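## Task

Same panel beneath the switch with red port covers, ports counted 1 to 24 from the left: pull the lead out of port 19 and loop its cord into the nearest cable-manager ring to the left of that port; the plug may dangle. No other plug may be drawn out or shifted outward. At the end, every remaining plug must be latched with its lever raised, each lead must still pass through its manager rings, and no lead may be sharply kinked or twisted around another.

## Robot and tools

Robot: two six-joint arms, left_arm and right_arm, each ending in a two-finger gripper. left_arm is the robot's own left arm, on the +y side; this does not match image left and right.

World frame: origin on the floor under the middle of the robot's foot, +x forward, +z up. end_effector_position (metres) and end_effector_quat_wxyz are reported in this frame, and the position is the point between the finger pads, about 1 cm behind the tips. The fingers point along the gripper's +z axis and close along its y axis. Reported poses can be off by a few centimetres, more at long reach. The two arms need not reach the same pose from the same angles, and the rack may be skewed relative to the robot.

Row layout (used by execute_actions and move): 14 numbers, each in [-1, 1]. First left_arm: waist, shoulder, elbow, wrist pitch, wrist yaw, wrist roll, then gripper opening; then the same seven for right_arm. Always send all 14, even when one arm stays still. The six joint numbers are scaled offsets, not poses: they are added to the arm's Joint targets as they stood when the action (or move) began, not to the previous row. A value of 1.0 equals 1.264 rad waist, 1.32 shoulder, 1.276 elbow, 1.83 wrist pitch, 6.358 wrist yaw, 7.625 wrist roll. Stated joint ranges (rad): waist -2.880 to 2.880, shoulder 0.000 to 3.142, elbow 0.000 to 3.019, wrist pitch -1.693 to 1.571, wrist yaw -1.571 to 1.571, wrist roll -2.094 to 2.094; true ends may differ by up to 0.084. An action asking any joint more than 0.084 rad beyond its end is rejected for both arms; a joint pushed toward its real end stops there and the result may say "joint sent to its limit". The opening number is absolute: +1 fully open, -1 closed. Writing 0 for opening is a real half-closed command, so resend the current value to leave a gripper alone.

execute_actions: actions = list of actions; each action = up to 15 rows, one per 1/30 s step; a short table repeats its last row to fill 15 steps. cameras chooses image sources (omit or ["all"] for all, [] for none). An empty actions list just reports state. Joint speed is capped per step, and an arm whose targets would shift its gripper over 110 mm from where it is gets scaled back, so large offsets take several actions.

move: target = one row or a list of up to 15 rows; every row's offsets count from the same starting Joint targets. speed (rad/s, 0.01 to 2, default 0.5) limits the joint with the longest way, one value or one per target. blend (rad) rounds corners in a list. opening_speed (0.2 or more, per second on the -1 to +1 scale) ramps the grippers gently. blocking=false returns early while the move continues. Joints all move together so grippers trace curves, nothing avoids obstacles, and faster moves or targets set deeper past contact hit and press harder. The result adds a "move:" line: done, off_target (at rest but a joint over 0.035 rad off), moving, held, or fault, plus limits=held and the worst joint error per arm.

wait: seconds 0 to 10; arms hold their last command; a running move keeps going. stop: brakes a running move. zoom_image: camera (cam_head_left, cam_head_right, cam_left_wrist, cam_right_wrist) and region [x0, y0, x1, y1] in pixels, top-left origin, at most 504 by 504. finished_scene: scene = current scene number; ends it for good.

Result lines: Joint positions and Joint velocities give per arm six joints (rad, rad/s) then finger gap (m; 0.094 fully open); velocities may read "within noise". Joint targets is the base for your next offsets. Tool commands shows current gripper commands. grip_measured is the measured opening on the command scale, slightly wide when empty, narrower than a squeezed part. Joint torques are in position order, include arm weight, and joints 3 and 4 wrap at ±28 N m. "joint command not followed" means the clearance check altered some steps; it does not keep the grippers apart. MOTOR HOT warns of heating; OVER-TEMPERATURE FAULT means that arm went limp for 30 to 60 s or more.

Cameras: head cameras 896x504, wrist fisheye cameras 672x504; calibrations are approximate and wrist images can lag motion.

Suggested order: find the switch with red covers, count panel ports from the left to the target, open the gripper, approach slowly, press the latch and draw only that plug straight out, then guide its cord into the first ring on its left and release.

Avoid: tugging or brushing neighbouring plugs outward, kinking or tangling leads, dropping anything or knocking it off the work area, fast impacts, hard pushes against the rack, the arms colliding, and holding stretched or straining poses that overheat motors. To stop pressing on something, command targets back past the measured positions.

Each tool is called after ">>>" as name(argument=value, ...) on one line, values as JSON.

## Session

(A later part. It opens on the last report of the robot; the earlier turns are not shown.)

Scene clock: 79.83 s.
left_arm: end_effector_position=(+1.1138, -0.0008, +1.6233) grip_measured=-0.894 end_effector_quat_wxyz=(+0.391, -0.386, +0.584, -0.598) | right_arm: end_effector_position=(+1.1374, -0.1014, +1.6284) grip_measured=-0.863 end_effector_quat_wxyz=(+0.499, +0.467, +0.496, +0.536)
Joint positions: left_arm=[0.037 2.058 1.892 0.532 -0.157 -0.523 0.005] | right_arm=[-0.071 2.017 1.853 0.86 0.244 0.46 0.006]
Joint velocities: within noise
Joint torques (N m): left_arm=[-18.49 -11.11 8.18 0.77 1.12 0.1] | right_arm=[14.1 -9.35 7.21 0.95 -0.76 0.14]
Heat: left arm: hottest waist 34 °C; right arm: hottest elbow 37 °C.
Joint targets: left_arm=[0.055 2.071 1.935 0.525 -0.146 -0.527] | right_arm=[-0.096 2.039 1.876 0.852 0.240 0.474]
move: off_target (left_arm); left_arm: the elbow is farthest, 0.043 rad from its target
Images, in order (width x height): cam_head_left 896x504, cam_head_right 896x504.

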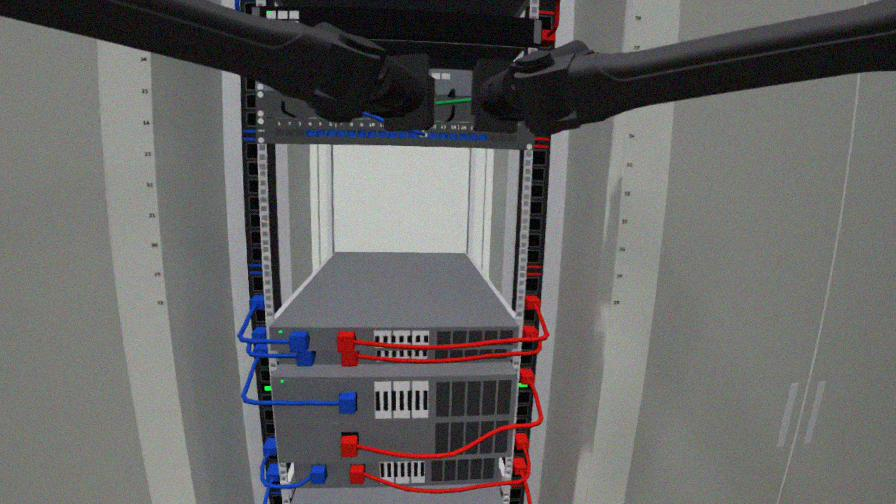

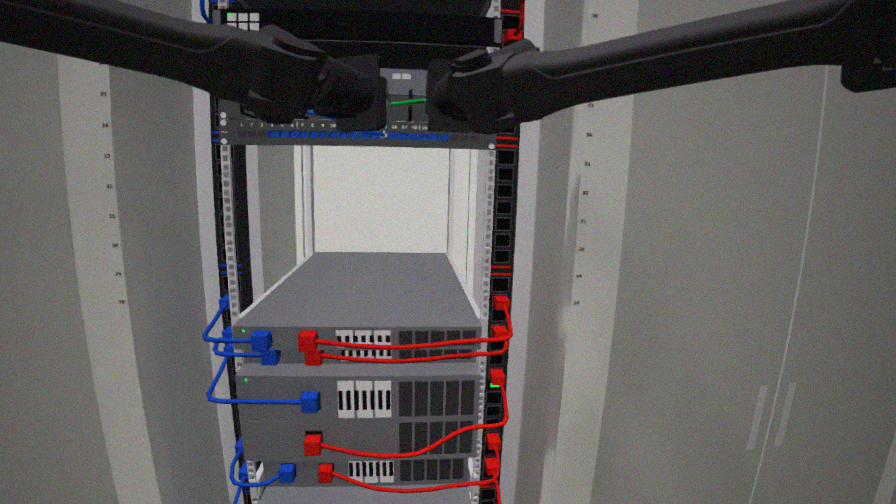

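>>> move(target=[0.005,0.0083,0.0282,-0.0142,0.0033,-0.001,-0.9,0,0,0,0,0,0,-0.96], speed=0.1, cameras=["cam_head_left","cam_head_right","cam_left_wrist","cam_right_wrist"])

>>> zoom_image(camera="cam_head_left", region=[410, 70, 490, 130])

>>> zoom_image(camera="cam_head_right", region=[370, 70, 450, 130])

>>> zoom_image(camera="cam_left_wrist", region=[220, 150, 460, 350])

>>> zoom_image(camera="cam_right_wrist", region=[220, 150, 460, 350])

Scene clock: 81.37 s.
left_arm: end_effector_position=(+1.1211, +0.0014, +1.6242) grip_measured=-0.894 end_effector_quat_wxyz=(+0.390, -0.382, +0.582, -0.603) | right_arm: end_effector_position=(+1.1371, -0.1000, +1.6279) grip_measured=-0.863 end_effector_quat_wxyz=(+0.498, +0.466, +0.497, +0.536)
Joint positions: left_arm=[0.044 2.064 1.92 0.509 -0.138 -0.53 0.005] | right_arm=[-0.071 2.019 1.853 0.86 0.243 0.46 0.006]
Joint velocities: within noise
Joint torques (N m): left_arm=[-18.61 -10.81 8.91 0.68 1.21 0.09] | right_arm=[14.45 -9.58 7.24 1.09 -0.72 0.1]
Heat: left arm: hottest waist 35 °C; right arm: hottest elbow 37 °C.
Joint targets: left_arm=[0.062 2.082 1.971 0.499 -0.125 -0.534] | right_arm=[-0.096 2.039 1.876 0.852 0.239 0.474]
move: off_target (left_arm); left_arm: the elbow is farthest, 0.051 rad from its target
camera_calibration:
cam_left_wrist: T_world_to_cam=[[-0.0262116, 0.0225371, 0.999402, -1.59204], [-0.869003, -0.49467, -0.0116365, 0.996034], [0.494112, -0.868789, 0.0325509, -0.483345], [0, 0, 0, 1]] pos_world=[1.06265, 0.108664, 1.61841]
cam_right_wrist: T_world_to_cam=[[0.0648531, -0.0148452, -0.997784, 1.5458], [-0.644068, 0.763115, -0.0532162, 0.898005], [0.762215, 0.646092, 0.0399291, -0.744196], [0, 0, 0, 1]] pos_world=[1.04536, -0.181515, 1.61988]

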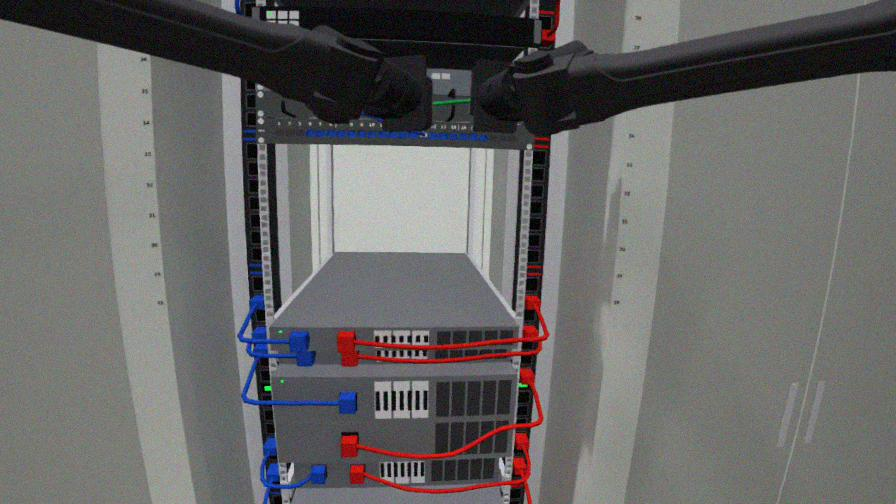

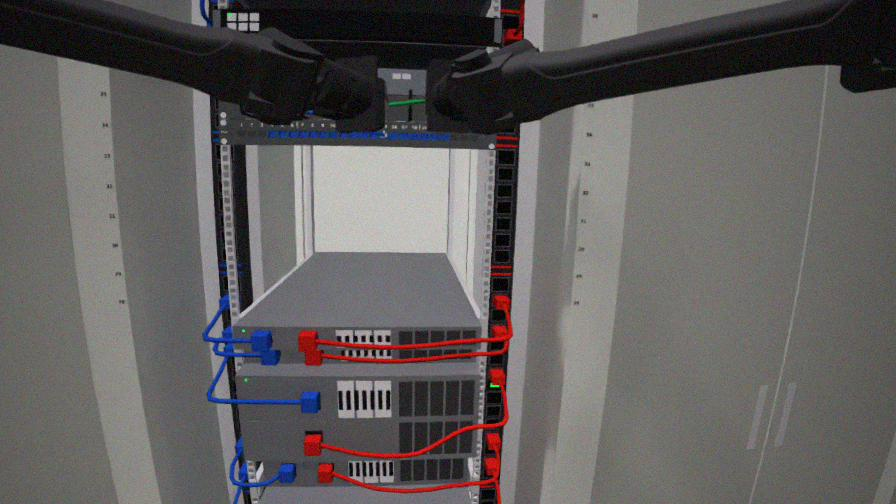

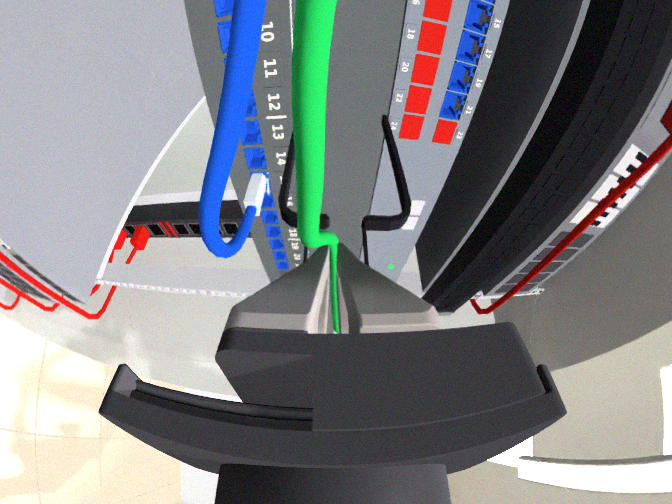

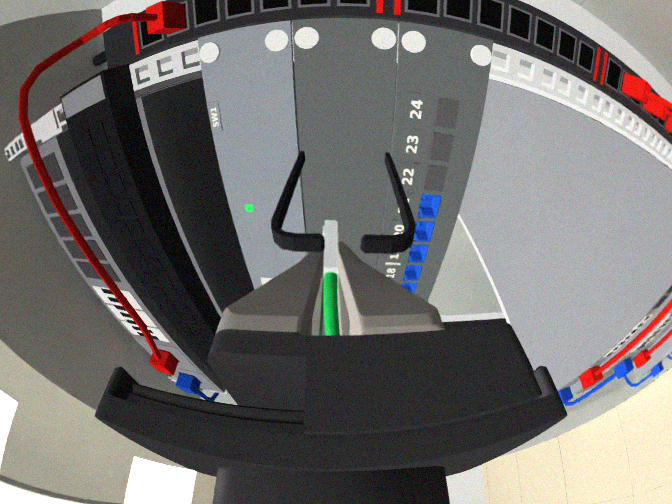

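Scaled by 6.300 from the camera's 896x504 image, which has a finer 1280x720 frame.

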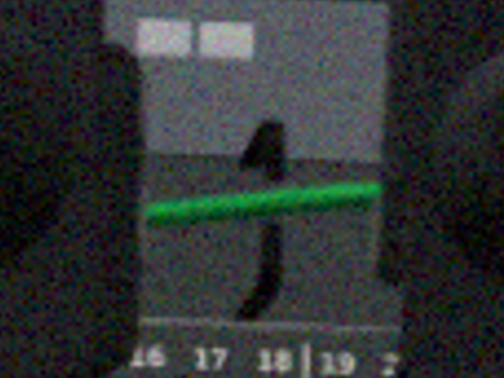

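Scaled by 6.300 from the camera's 896x504 image, which has a finer 1280x720 frame.

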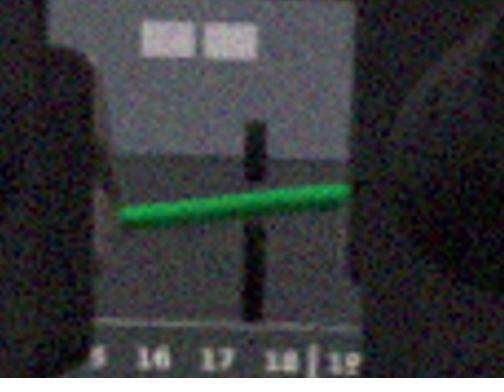

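Scaled by 2.100 from the camera's 672x504 image, which has a finer 960x720 frame.

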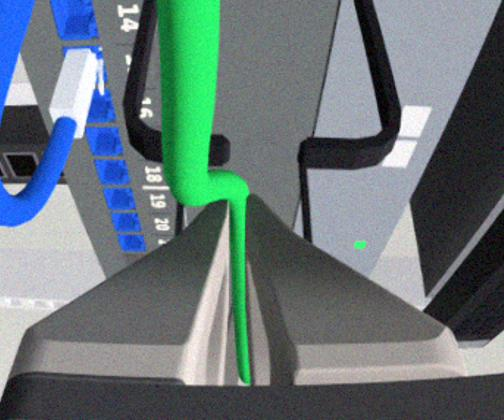

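Scaled by 2.100 from the camera's 672x504 image, which has a finer 960x720 frame.

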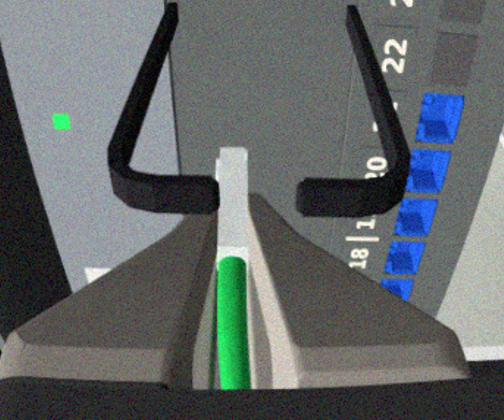

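>>> move(target=[0,0,0,0,0.009,0,-0.9,0,0,0,0,-0.005,0,-0.96], speed=0.1, cameras=["cam_head_left","cam_head_right"])

>>> zoom_image(camera="cam_head_left", region=[410, 70, 490, 130])

>>> zoom_image(camera="cam_head_right", region=[370, 70, 450, 130])

Scene clock: 83.00 s.
left_arm: end_effector_position=(+1.1219, +0.0009, +1.6263) grip_measured=-0.894 end_effector_quat_wxyz=(+0.392, -0.367, +0.574, -0.619) | right_arm: end_effector_position=(+1.1366, -0.0978, +1.6323) grip_measured=-0.863 end_effector_quat_wxyz=(+0.501, +0.456, +0.493, +0.546)
Joint positions: left_arm=[0.053 2.064 1.921 0.509 -0.083 -0.531 0.005] | right_arm=[-0.071 2.019 1.853 0.86 0.212 0.46 0.006]
Joint velocities: within noise
Joint torques (N m): left_arm=[-19.31 -10.93 8.83 0.69 1.32 0.09] | right_arm=[14.45 -10.11 7.17 1.13 -0.76 0.11]
Heat: left arm: hottest waist 35 °C; right arm: hottest elbow 37 °C.
Joint targets: left_arm=[0.062 2.082 1.971 0.499 -0.068 -0.534] | right_arm=[-0.096 2.039 1.876 0.852 0.208 0.474]
move: off_target (left_arm); left_arm: the elbow is farthest, 0.050 rad from its target
Images, in order (width x height): cam_head_left 896x504, cam_head_right 896x504.

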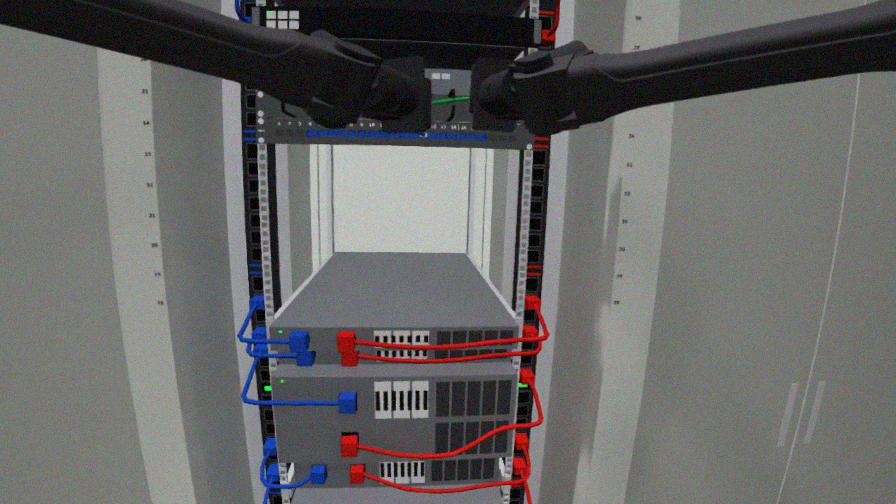

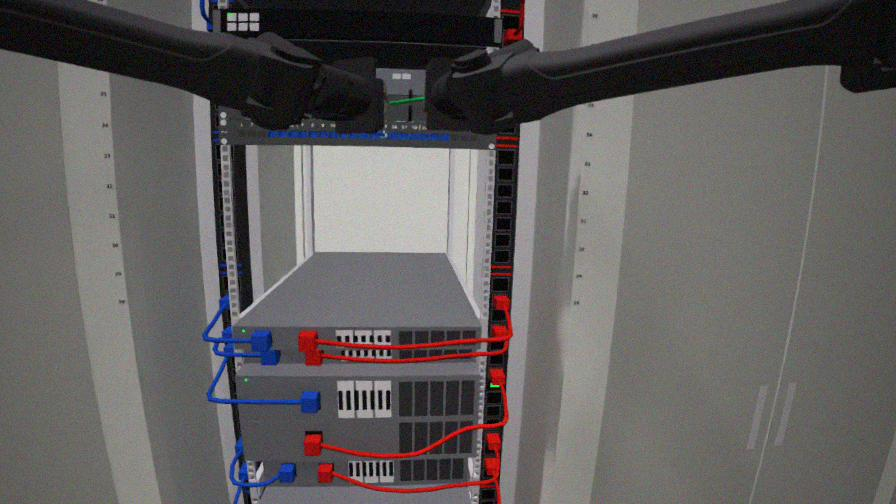

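Scaled by 6.300 from the camera's 896x504 image, which has a finer 1280x720 frame.

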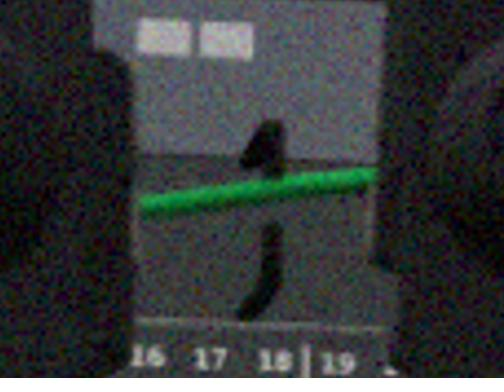

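Scaled by 6.300 from the camera's 896x504 image, which has a finer 1280x720 frame.

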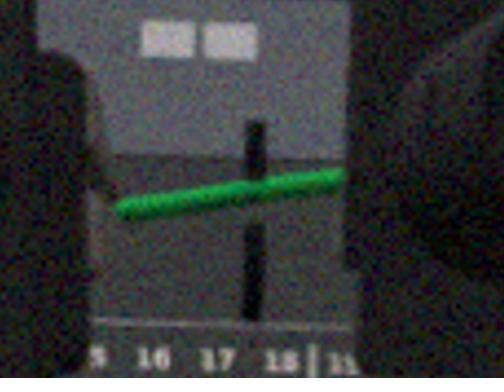

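>>> move(target=[0,0,0,0,-0.009,0,-0.9,0,0,0,0,0.0105,0,-0.96], speed=0.1, cameras=["cam_head_left","cam_head_right"])

>>> zoom_image(camera="cam_head_left", region=[410, 70, 490, 130])

>>> zoom_image(camera="cam_head_right", region=[370, 70, 450, 130])

Scene clock: 85.23 s.
left_arm: end_effector_position=(+1.1225, +0.0012, +1.6183) grip_measured=-0.895 end_effector_quat_wxyz=(+0.389, -0.379, +0.582, -0.604) | right_arm: end_effector_position=(+1.1374, -0.1014, +1.6222) grip_measured=-0.863 end_effector_quat_wxyz=(+0.495, +0.476, +0.501, +0.526)
Joint positions: left_arm=[0.053 2.068 1.921 0.507 -0.125 -0.531 0.005] | right_arm=[-0.071 2.02 1.853 0.859 0.274 0.46 0.006]
Joint velocities: within noise
Joint torques (N m): left_arm=[-19.37 -11.22 8.79 0.76 0.61 0.09] | right_arm=[14.51 -9.88 7.2 1.1 -0.58 0.13]
Heat: left arm: hottest waist 35 °C; right arm: hottest elbow 37 °C.
Joint targets: left_arm=[0.062 2.082 1.971 0.499 -0.125 -0.534] | right_arm=[-0.096 2.039 1.876 0.852 0.274 0.474]
move: off_target (left_arm); left_arm: the elbow is farthest, 0.050 rad from its target
Images, in order (width x height): cam_head_left 896x504, cam_head_right 896x504.

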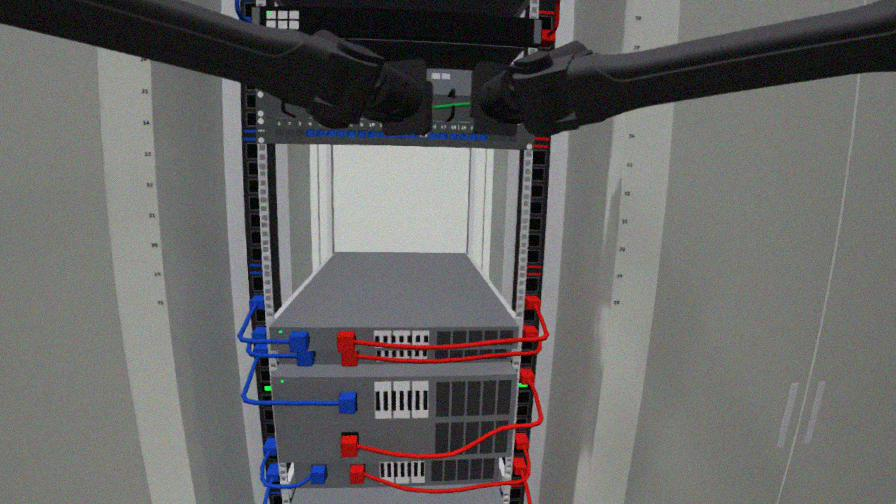

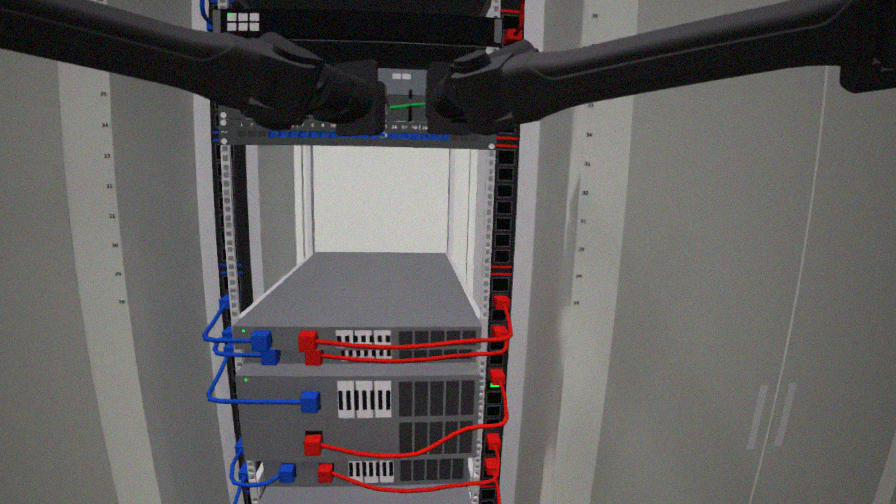

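Scaled by 6.300 from the camera's 896x504 image, which has a finer 1280x720 frame.

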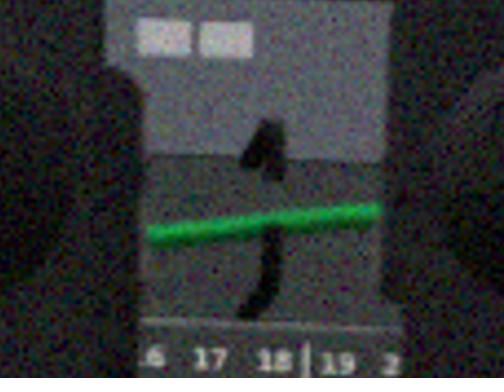

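Scaled by 6.300 from the camera's 896x504 image, which has a finer 1280x720 frame.

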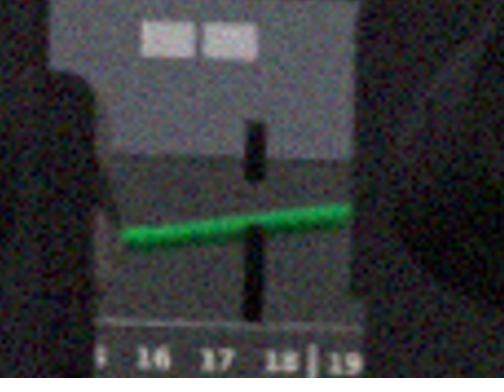

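>>> zoom_image(camera="cam_head_left", region=[438, 90, 468, 120])

>>> zoom_image(camera="cam_head_right", region=[395, 90, 425, 120])

Scaled by 16.800 from the camera's 896x504 image, which has a finer 1280x720 frame.

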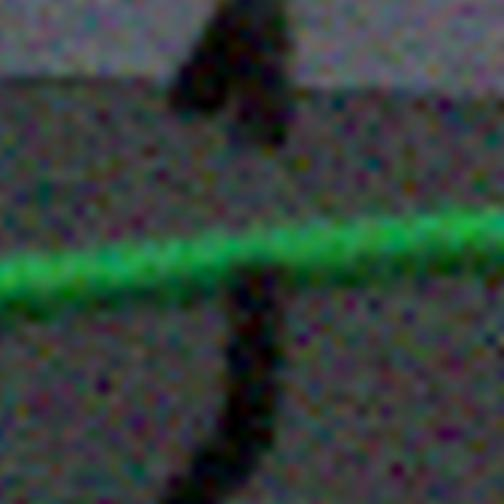

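Scaled by 16.800 from the camera's 896x504 image, which has a finer 1280x720 frame.

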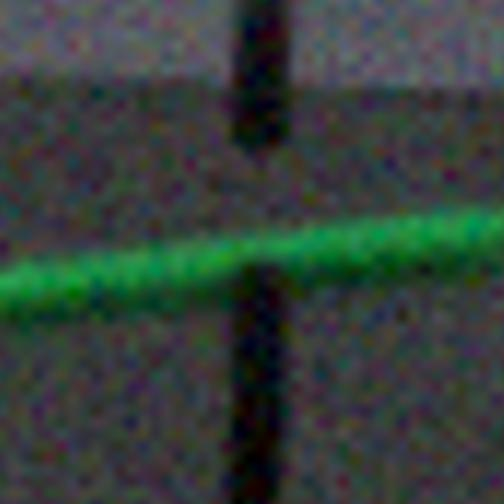

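>>> move(target=[0,0,0,0,-0.005,0,-0.9,0,0,0,0,0.0055,0,-0.96], speed=0.1, cameras=["cam_head_left","cam_head_right"])

>>> zoom_image(camera="cam_head_left", region=[438, 90, 468, 120])

>>> zoom_image(camera="cam_head_right", region=[395, 90, 425, 120])

Scene clock: 86.90 s.
left_arm: end_effector_position=(+1.1233, +0.0019, +1.6136) grip_measured=-0.895 end_effector_quat_wxyz=(+0.388, -0.388, +0.588, -0.595) | right_arm: end_effector_position=(+1.1371, -0.1021, +1.6158) grip_measured=-0.863 end_effector_quat_wxyz=(+0.490, +0.488, +0.507, +0.515)
Joint positions: left_arm=[0.053 2.07 1.923 0.506 -0.152 -0.531 0.005] | right_arm=[-0.071 2.022 1.853 0.858 0.308 0.46 0.006]
Joint velocities: within noise
Joint torques (N m): left_arm=[-19.37 -11.46 8.65 0.8 0.39 0.1] | right_arm=[14.27 -9.99 7.16 1.09 -0.55 0.13]
Heat: left arm: hottest waist 35 °C; right arm: hottest elbow 37 °C.
Joint targets: left_arm=[0.062 2.082 1.971 0.499 -0.157 -0.534] | right_arm=[-0.096 2.039 1.876 0.852 0.310 0.474]
move: off_target (left_arm); left_arm: the elbow is farthest, 0.048 rad from its target
Images, in order (width x height): cam_head_left 896x504, cam_head_right 896x504.

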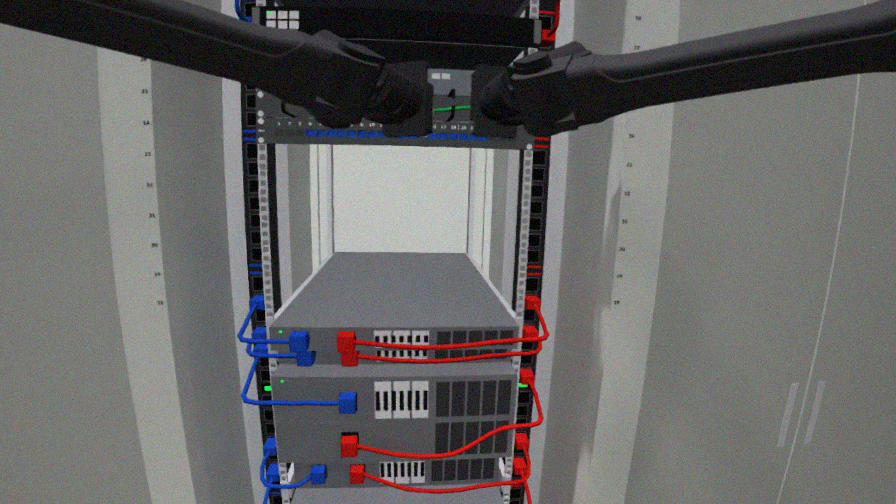

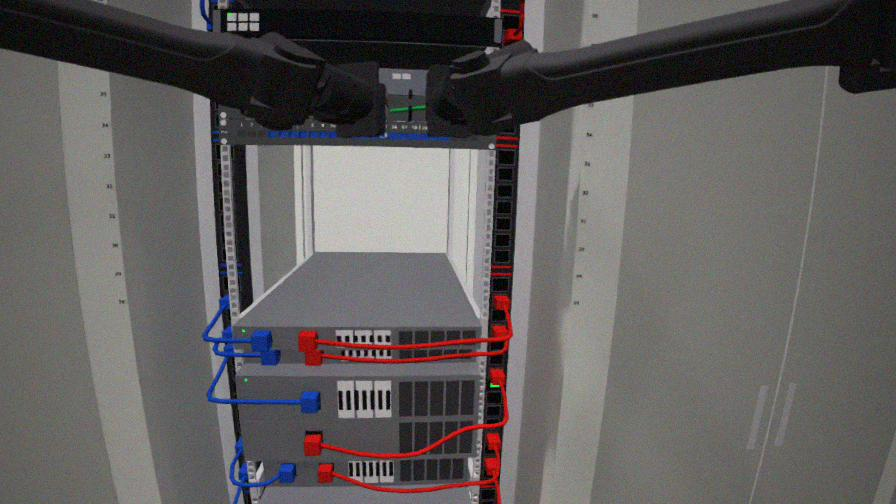

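Scaled by 16.800 from the camera's 896x504 image, which has a finer 1280x720 frame.

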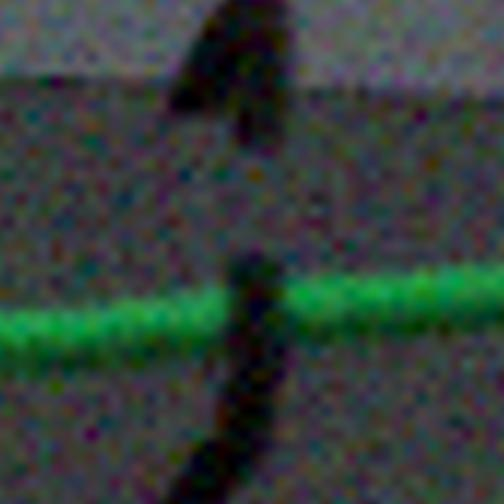

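Scaled by 16.800 from the camera's 896x504 image, which has a finer 1280x720 frame.

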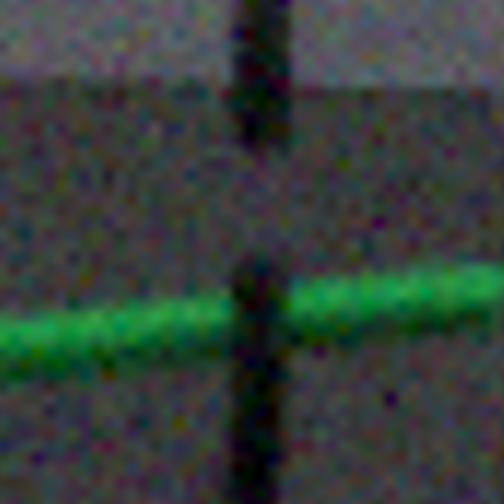

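>>> move(target=[0,0,0,0,0,0,-0.9,0,0,0,0,0,0,-0.5], opening_speed=0.3)

>>> zoom_image(camera="cam_head_left", region=[410, 70, 490, 130])

>>> zoom_image(camera="cam_right_wrist", region=[180, 80, 500, 400])

Scene clock: 88.93 s.
left_arm: end_effector_position=(+1.1262, +0.0043, +1.6152) grip_measured=-0.897 end_effector_quat_wxyz=(+0.390, -0.390, +0.586, -0.594) | right_arm: end_effector_position=(+1.1382, -0.1030, +1.6146) grip_measured=-0.502 end_effector_quat_wxyz=(+0.491, +0.489, +0.507, +0.513)
Joint positions: left_arm=[0.053 2.071 1.932 0.504 -0.155 -0.531 0.005] | right_arm=[-0.073 2.023 1.856 0.857 0.311 0.46 0.023]
Joint velocities: within noise
Joint torques (N m): left_arm=[-19.43 -11.58 7.87 0.85 0.52 0.09] | right_arm=[14.62 -9.99 6.86 1.06 -0.66 0.15]
Heat: left arm: hottest waist 35 °C; right arm: hottest elbow 37 °C.
Joint targets: left_arm=[0.062 2.082 1.971 0.499 -0.157 -0.534] | right_arm=[-0.096 2.039 1.876 0.852 0.310 0.474]
move: off_target (left_arm); left_arm: the elbow is farthest, 0.039 rad from its target
camera_calibration:
cam_left_wrist: T_world_to_cam=[[-0.00732331, 0.0122524, 0.999898, -1.60504], [-0.862393, -0.50624, -0.000112945, 0.975757], [0.506187, -0.862306, 0.0142737, -0.467115], [0, 0, 0, 1]] pos_world=[1.06618, 0.110836, 1.61166]
cam_right_wrist: T_world_to_cam=[[0.000444208, -0.0203304, -0.999793, 1.60849], [-0.624889, 0.780547, -0.0161498, 0.820392], [0.780713, 0.624767, -0.0123575, -0.681386], [0, 0, 0, 1]] pos_world=[1.04391, -0.181946, 1.61298]

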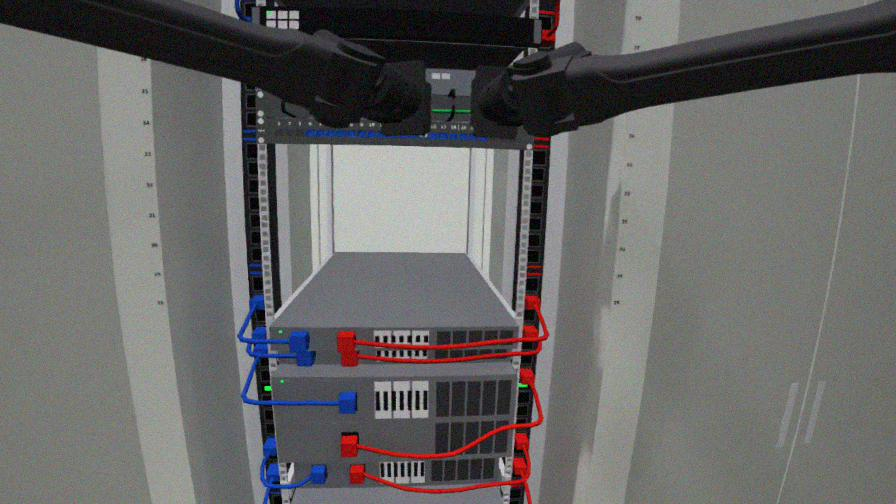

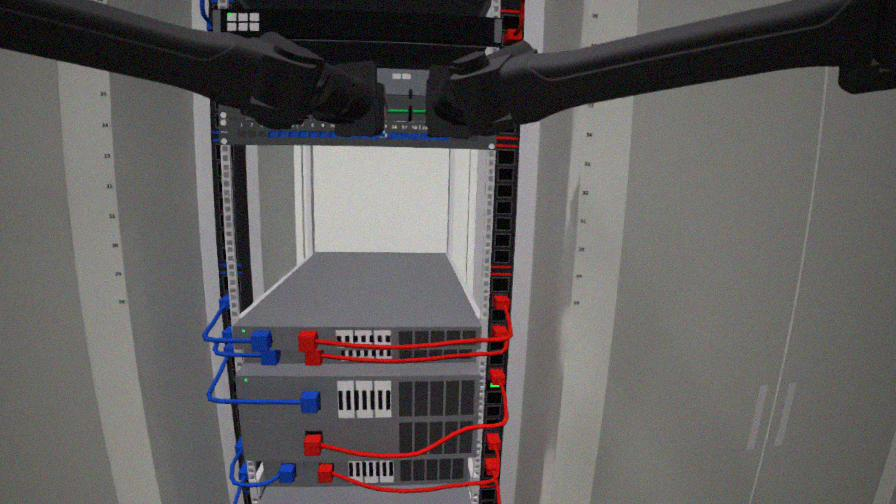

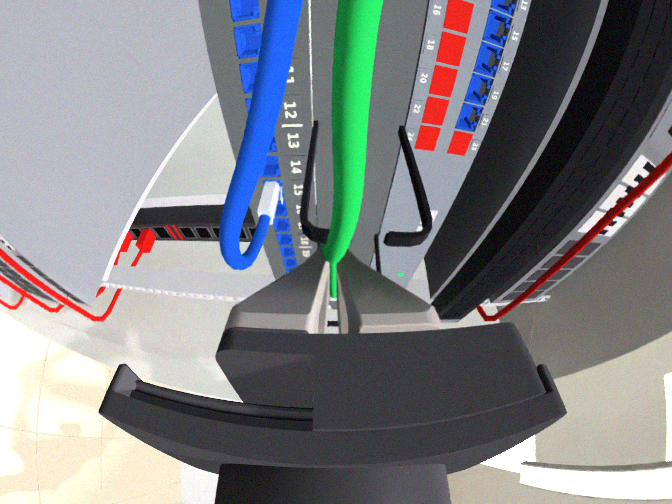

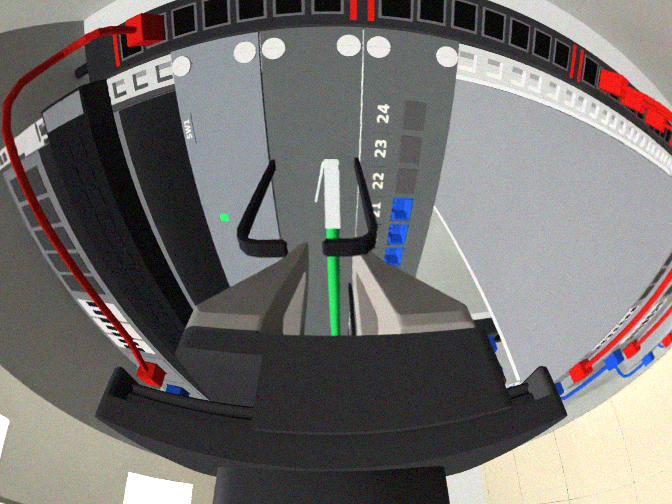

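Scaled by 6.300 from the camera's 896x504 image, which has a finer 1280x720 frame.

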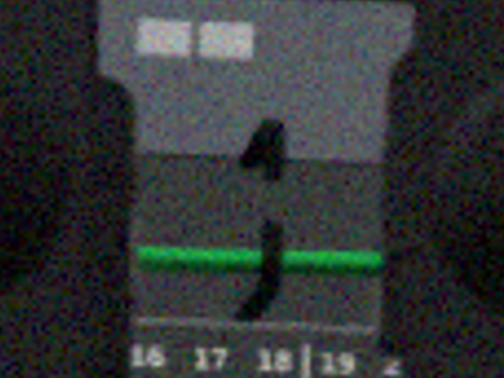

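Scaled by 1.575 from the camera's 672x504 image, which has a finer 960x720 frame.

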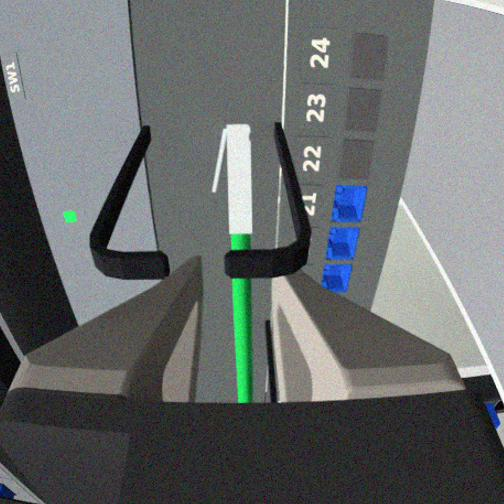

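>>> move(target=[[0,0,0,0,0,0,-0.9,0.043,0,0,0,0,0,-0.3],[0,0,0,0,0,0,-0.9,0.0641,-0.0970,-0.2116,0.0896,0.0033,-0.0045,-0.3]], speed=0.1, opening_speed=0.3)

>>> zoom_image(camera="cam_head_left", region=[380, 50, 540, 140])

>>> zoom_image(camera="cam_right_wrist", region=[180, 80, 500, 400])

Scene clock: 93.97 s.
left_arm: end_effector_position=(+1.1262, +0.0043, +1.6152) grip_measured=-0.897 end_effector_quat_wxyz=(+0.390, -0.390, +0.586, -0.594) | right_arm: end_effector_position=(+1.0778, -0.1023, +1.6078) grip_measured=-0.302 end_effector_quat_wxyz=(+0.484, +0.488, +0.511, +0.516)
Joint positions: left_arm=[0.053 2.071 1.932 0.504 -0.155 -0.531 0.005] | right_arm=[-0.05 1.933 1.608 1.004 0.329 0.455 0.033]
Joint velocities: within noise
Joint torques (N m): left_arm=[-19.43 -11.63 7.87 0.84 0.52 0.1] | right_arm=[18.02 -11.87 4.82 1.81 -0.55 -0.07]
Heat: left arm: hottest waist 35 °C; right arm: hottest elbow 37 °C.
Joint targets: left_arm=[0.062 2.082 1.971 0.499 -0.157 -0.534] | right_arm=[-0.015 1.911 1.606 1.016 0.331 0.440]
move: off_target (left_arm); left_arm: the elbow is farthest, 0.039 rad from its target
camera_calibration:
cam_left_wrist: T_world_to_cam=[[-0.00732331, 0.0122524, 0.999898, -1.60504], [-0.862393, -0.50624, -0.000112945, 0.975757], [0.506187, -0.862306, 0.0142737, -0.467115], [0, 0, 0, 1]] pos_world=[1.06618, 0.110836, 1.61166]
cam_right_wrist: T_world_to_cam=[[-0.00650532, -0.0156957, -0.999856, 1.60978], [-0.635294, 0.772229, -0.00798901, 0.77932], [0.772243, 0.63515, -0.014995, -0.620319], [0, 0, 0, 1]] pos_world=[0.984606, -0.182551, 1.60647]

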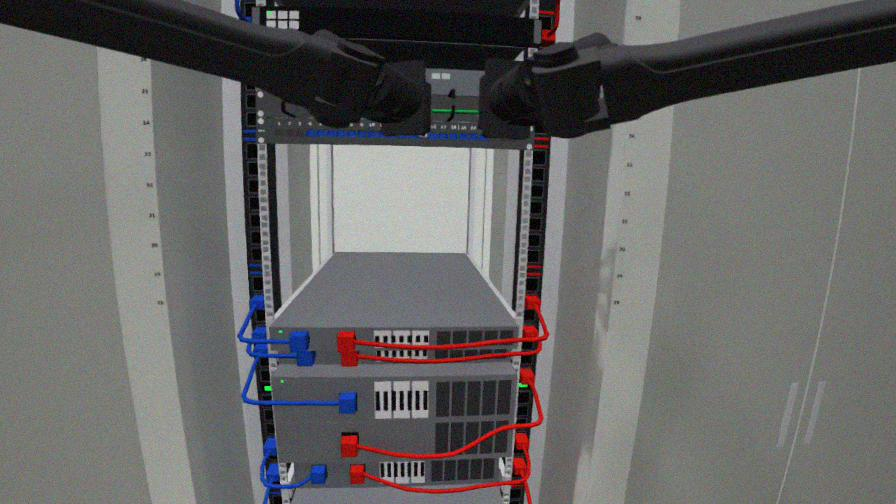

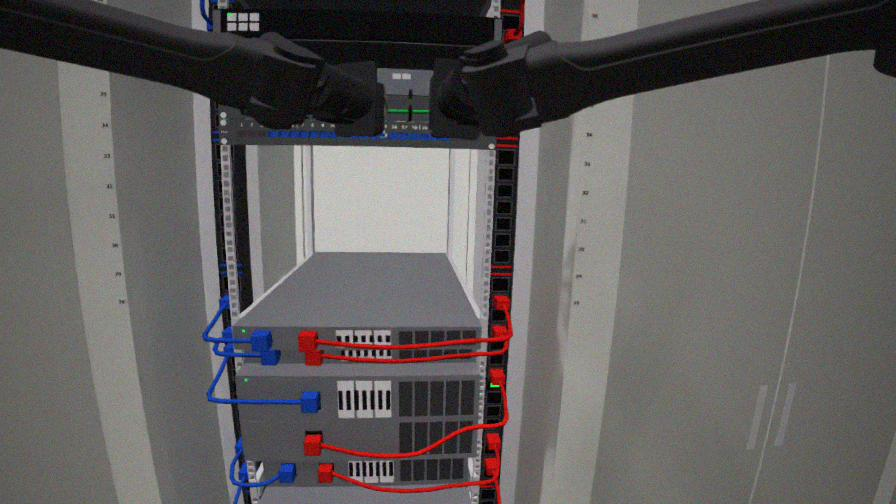

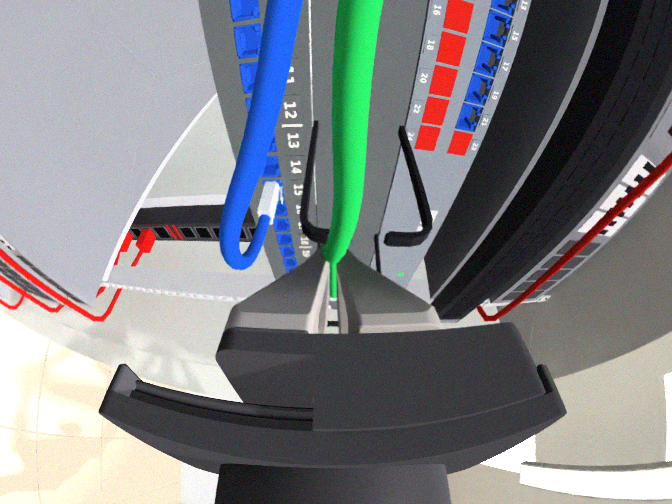

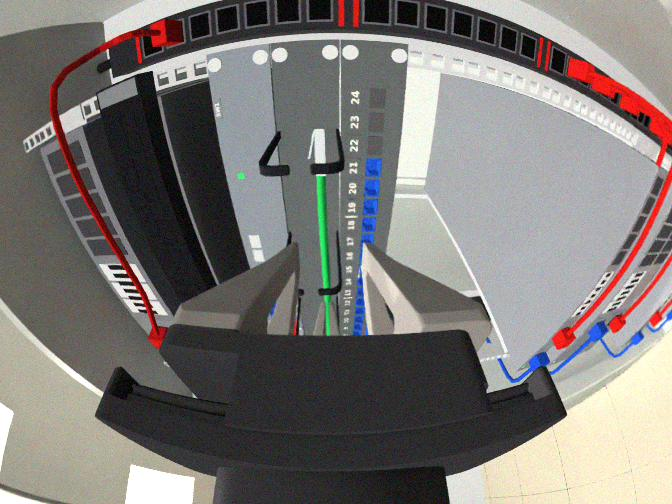

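Scaled by 3.150 from the camera's 896x504 image, which has a finer 1280x720 frame.

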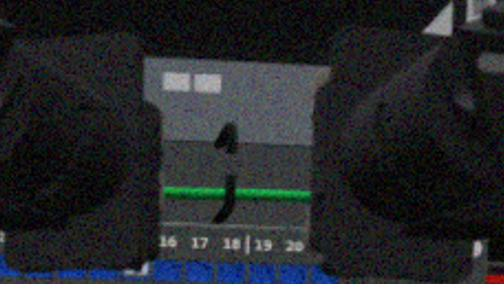

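Scaled by 1.575 from the camera's 672x504 image, which has a finer 960x720 frame.

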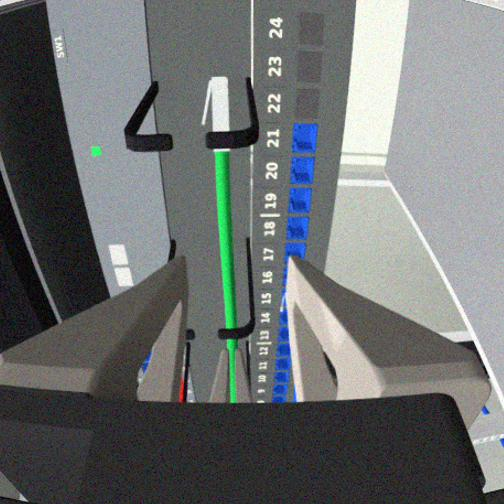

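>>> move(target=[0,0,0,0,0,0,-0.5,0,0,0,0,0,0,-0.3], opening_speed=0.3)

>>> zoom_image(camera="cam_head_left", region=[380, 50, 540, 140])

>>> zoom_image(camera="cam_right_wrist", region=[180, 80, 500, 400])

>>> zoom_image(camera="cam_left_wrist", region=[180, 80, 500, 400])

Scene clock: 96.57 s.
left_arm: end_effector_position=(+1.1288, +0.0059, +1.6169) grip_measured=-0.502 end_effector_quat_wxyz=(+0.392, -0.392, +0.584, -0.594) | right_arm: end_effector_position=(+1.0778, -0.1025, +1.6079) grip_measured=-0.302 end_effector_quat_wxyz=(+0.485, +0.488, +0.511, +0.515)
Joint positions: left_arm=[0.053 2.074 1.942 0.504 -0.156 -0.531 0.023] | right_arm=[-0.05 1.933 1.608 1.004 0.329 0.454 0.033]
Joint velocities: within noise
Joint torques (N m): left_arm=[-19.43 -11.87 7.08 0.85 0.56 0.1] | right_arm=[17.9 -11.69 4.89 1.8 -0.55 -0.16]
Heat: left arm: hottest waist 36 °C; right arm: hottest elbow 37 °C.
Joint targets: left_arm=[0.062 2.082 1.971 0.499 -0.157 -0.534] | right_arm=[-0.015 1.911 1.606 1.016 0.330 0.439]
move: done
camera_calibration:
cam_left_wrist: T_world_to_cam=[[-0.0094849, 0.0143059, 0.999853, -1.60417], [-0.859215, -0.511615, -0.000830564, 0.976433], [0.511528, -0.859096, 0.0171445, -0.4778], [0, 0, 0, 1]] pos_world=[1.06816, 0.11203, 1.61294]
cam_right_wrist: T_world_to_cam=[[-0.00617754, -0.01619, -0.99985, 1.60944], [-0.634787, 0.772639, -0.00858887, 0.779912], [0.772662, 0.634639, -0.0150502, -0.620637], [0, 0, 0, 1]] pos_world=[0.984563, -0.182654, 1.60656]

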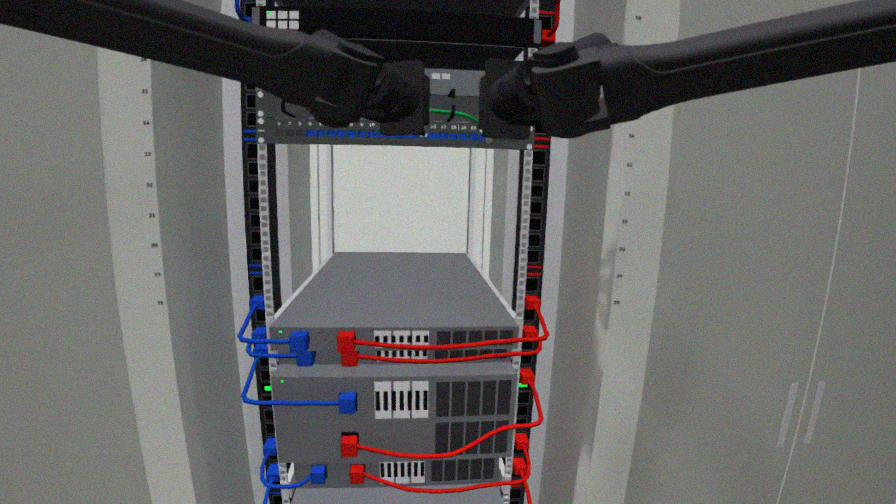

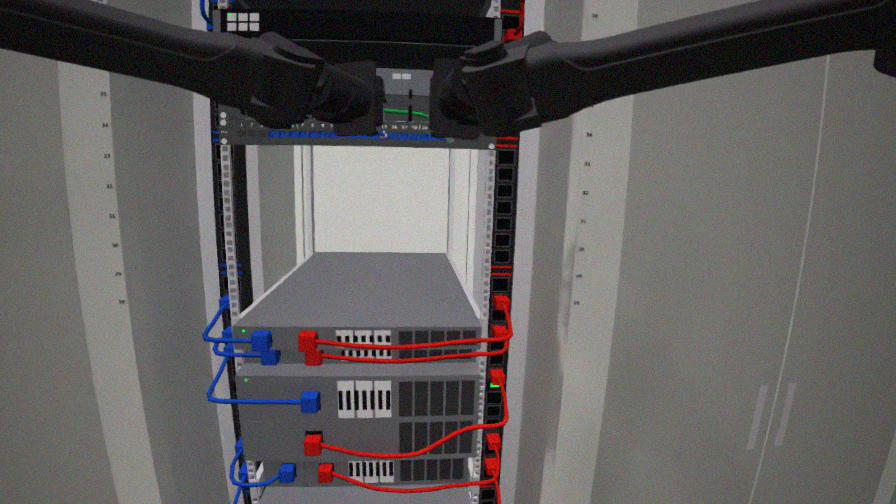

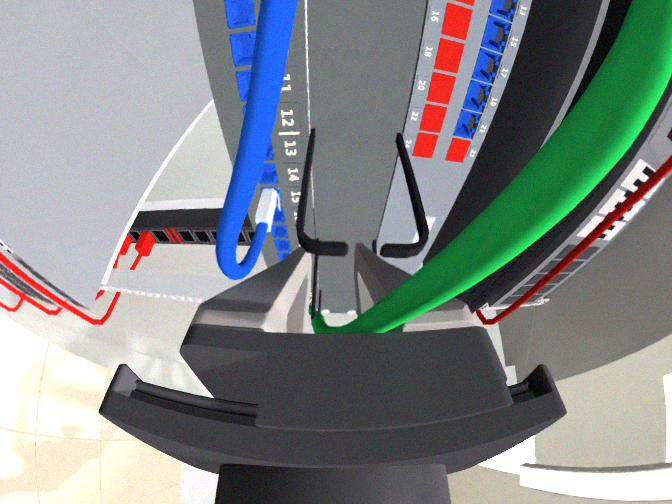

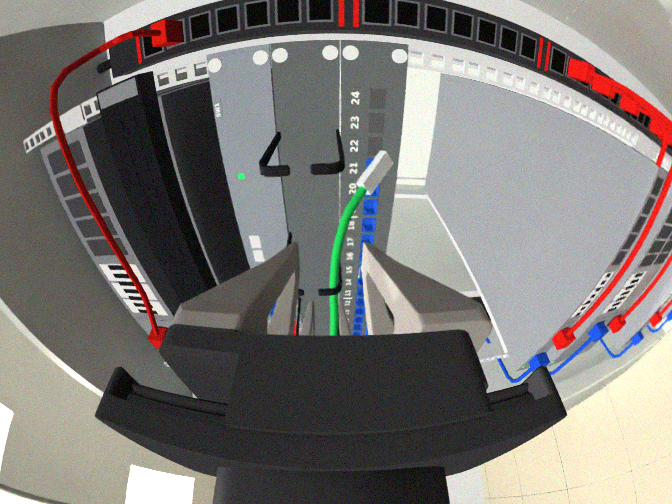

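Scaled by 3.150 from the camera's 896x504 image, which has a finer 1280x720 frame.

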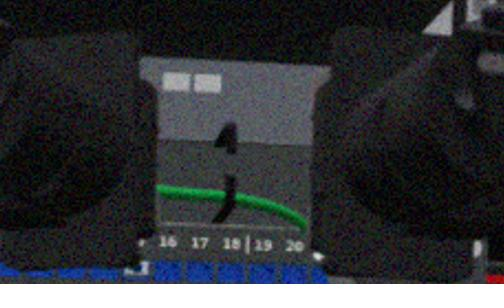

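Scaled by 1.575 from the camera's 672x504 image, which has a finer 960x720 frame.

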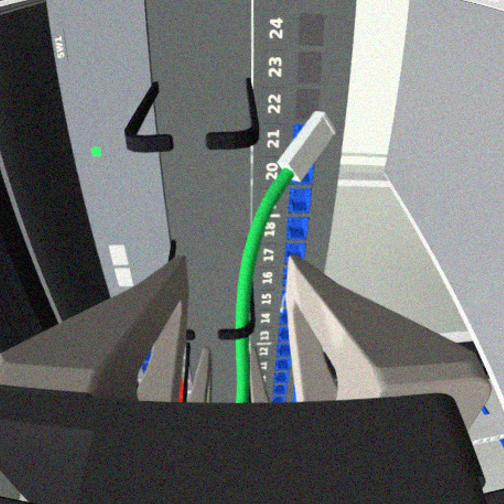

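Scaled by 1.575 from the camera's 672x504 image, which has a finer 960x720 frame.

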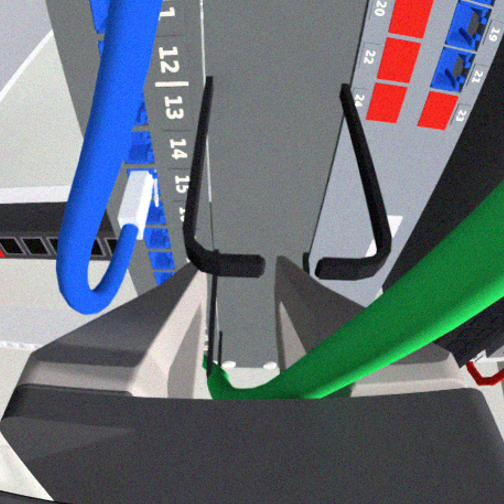

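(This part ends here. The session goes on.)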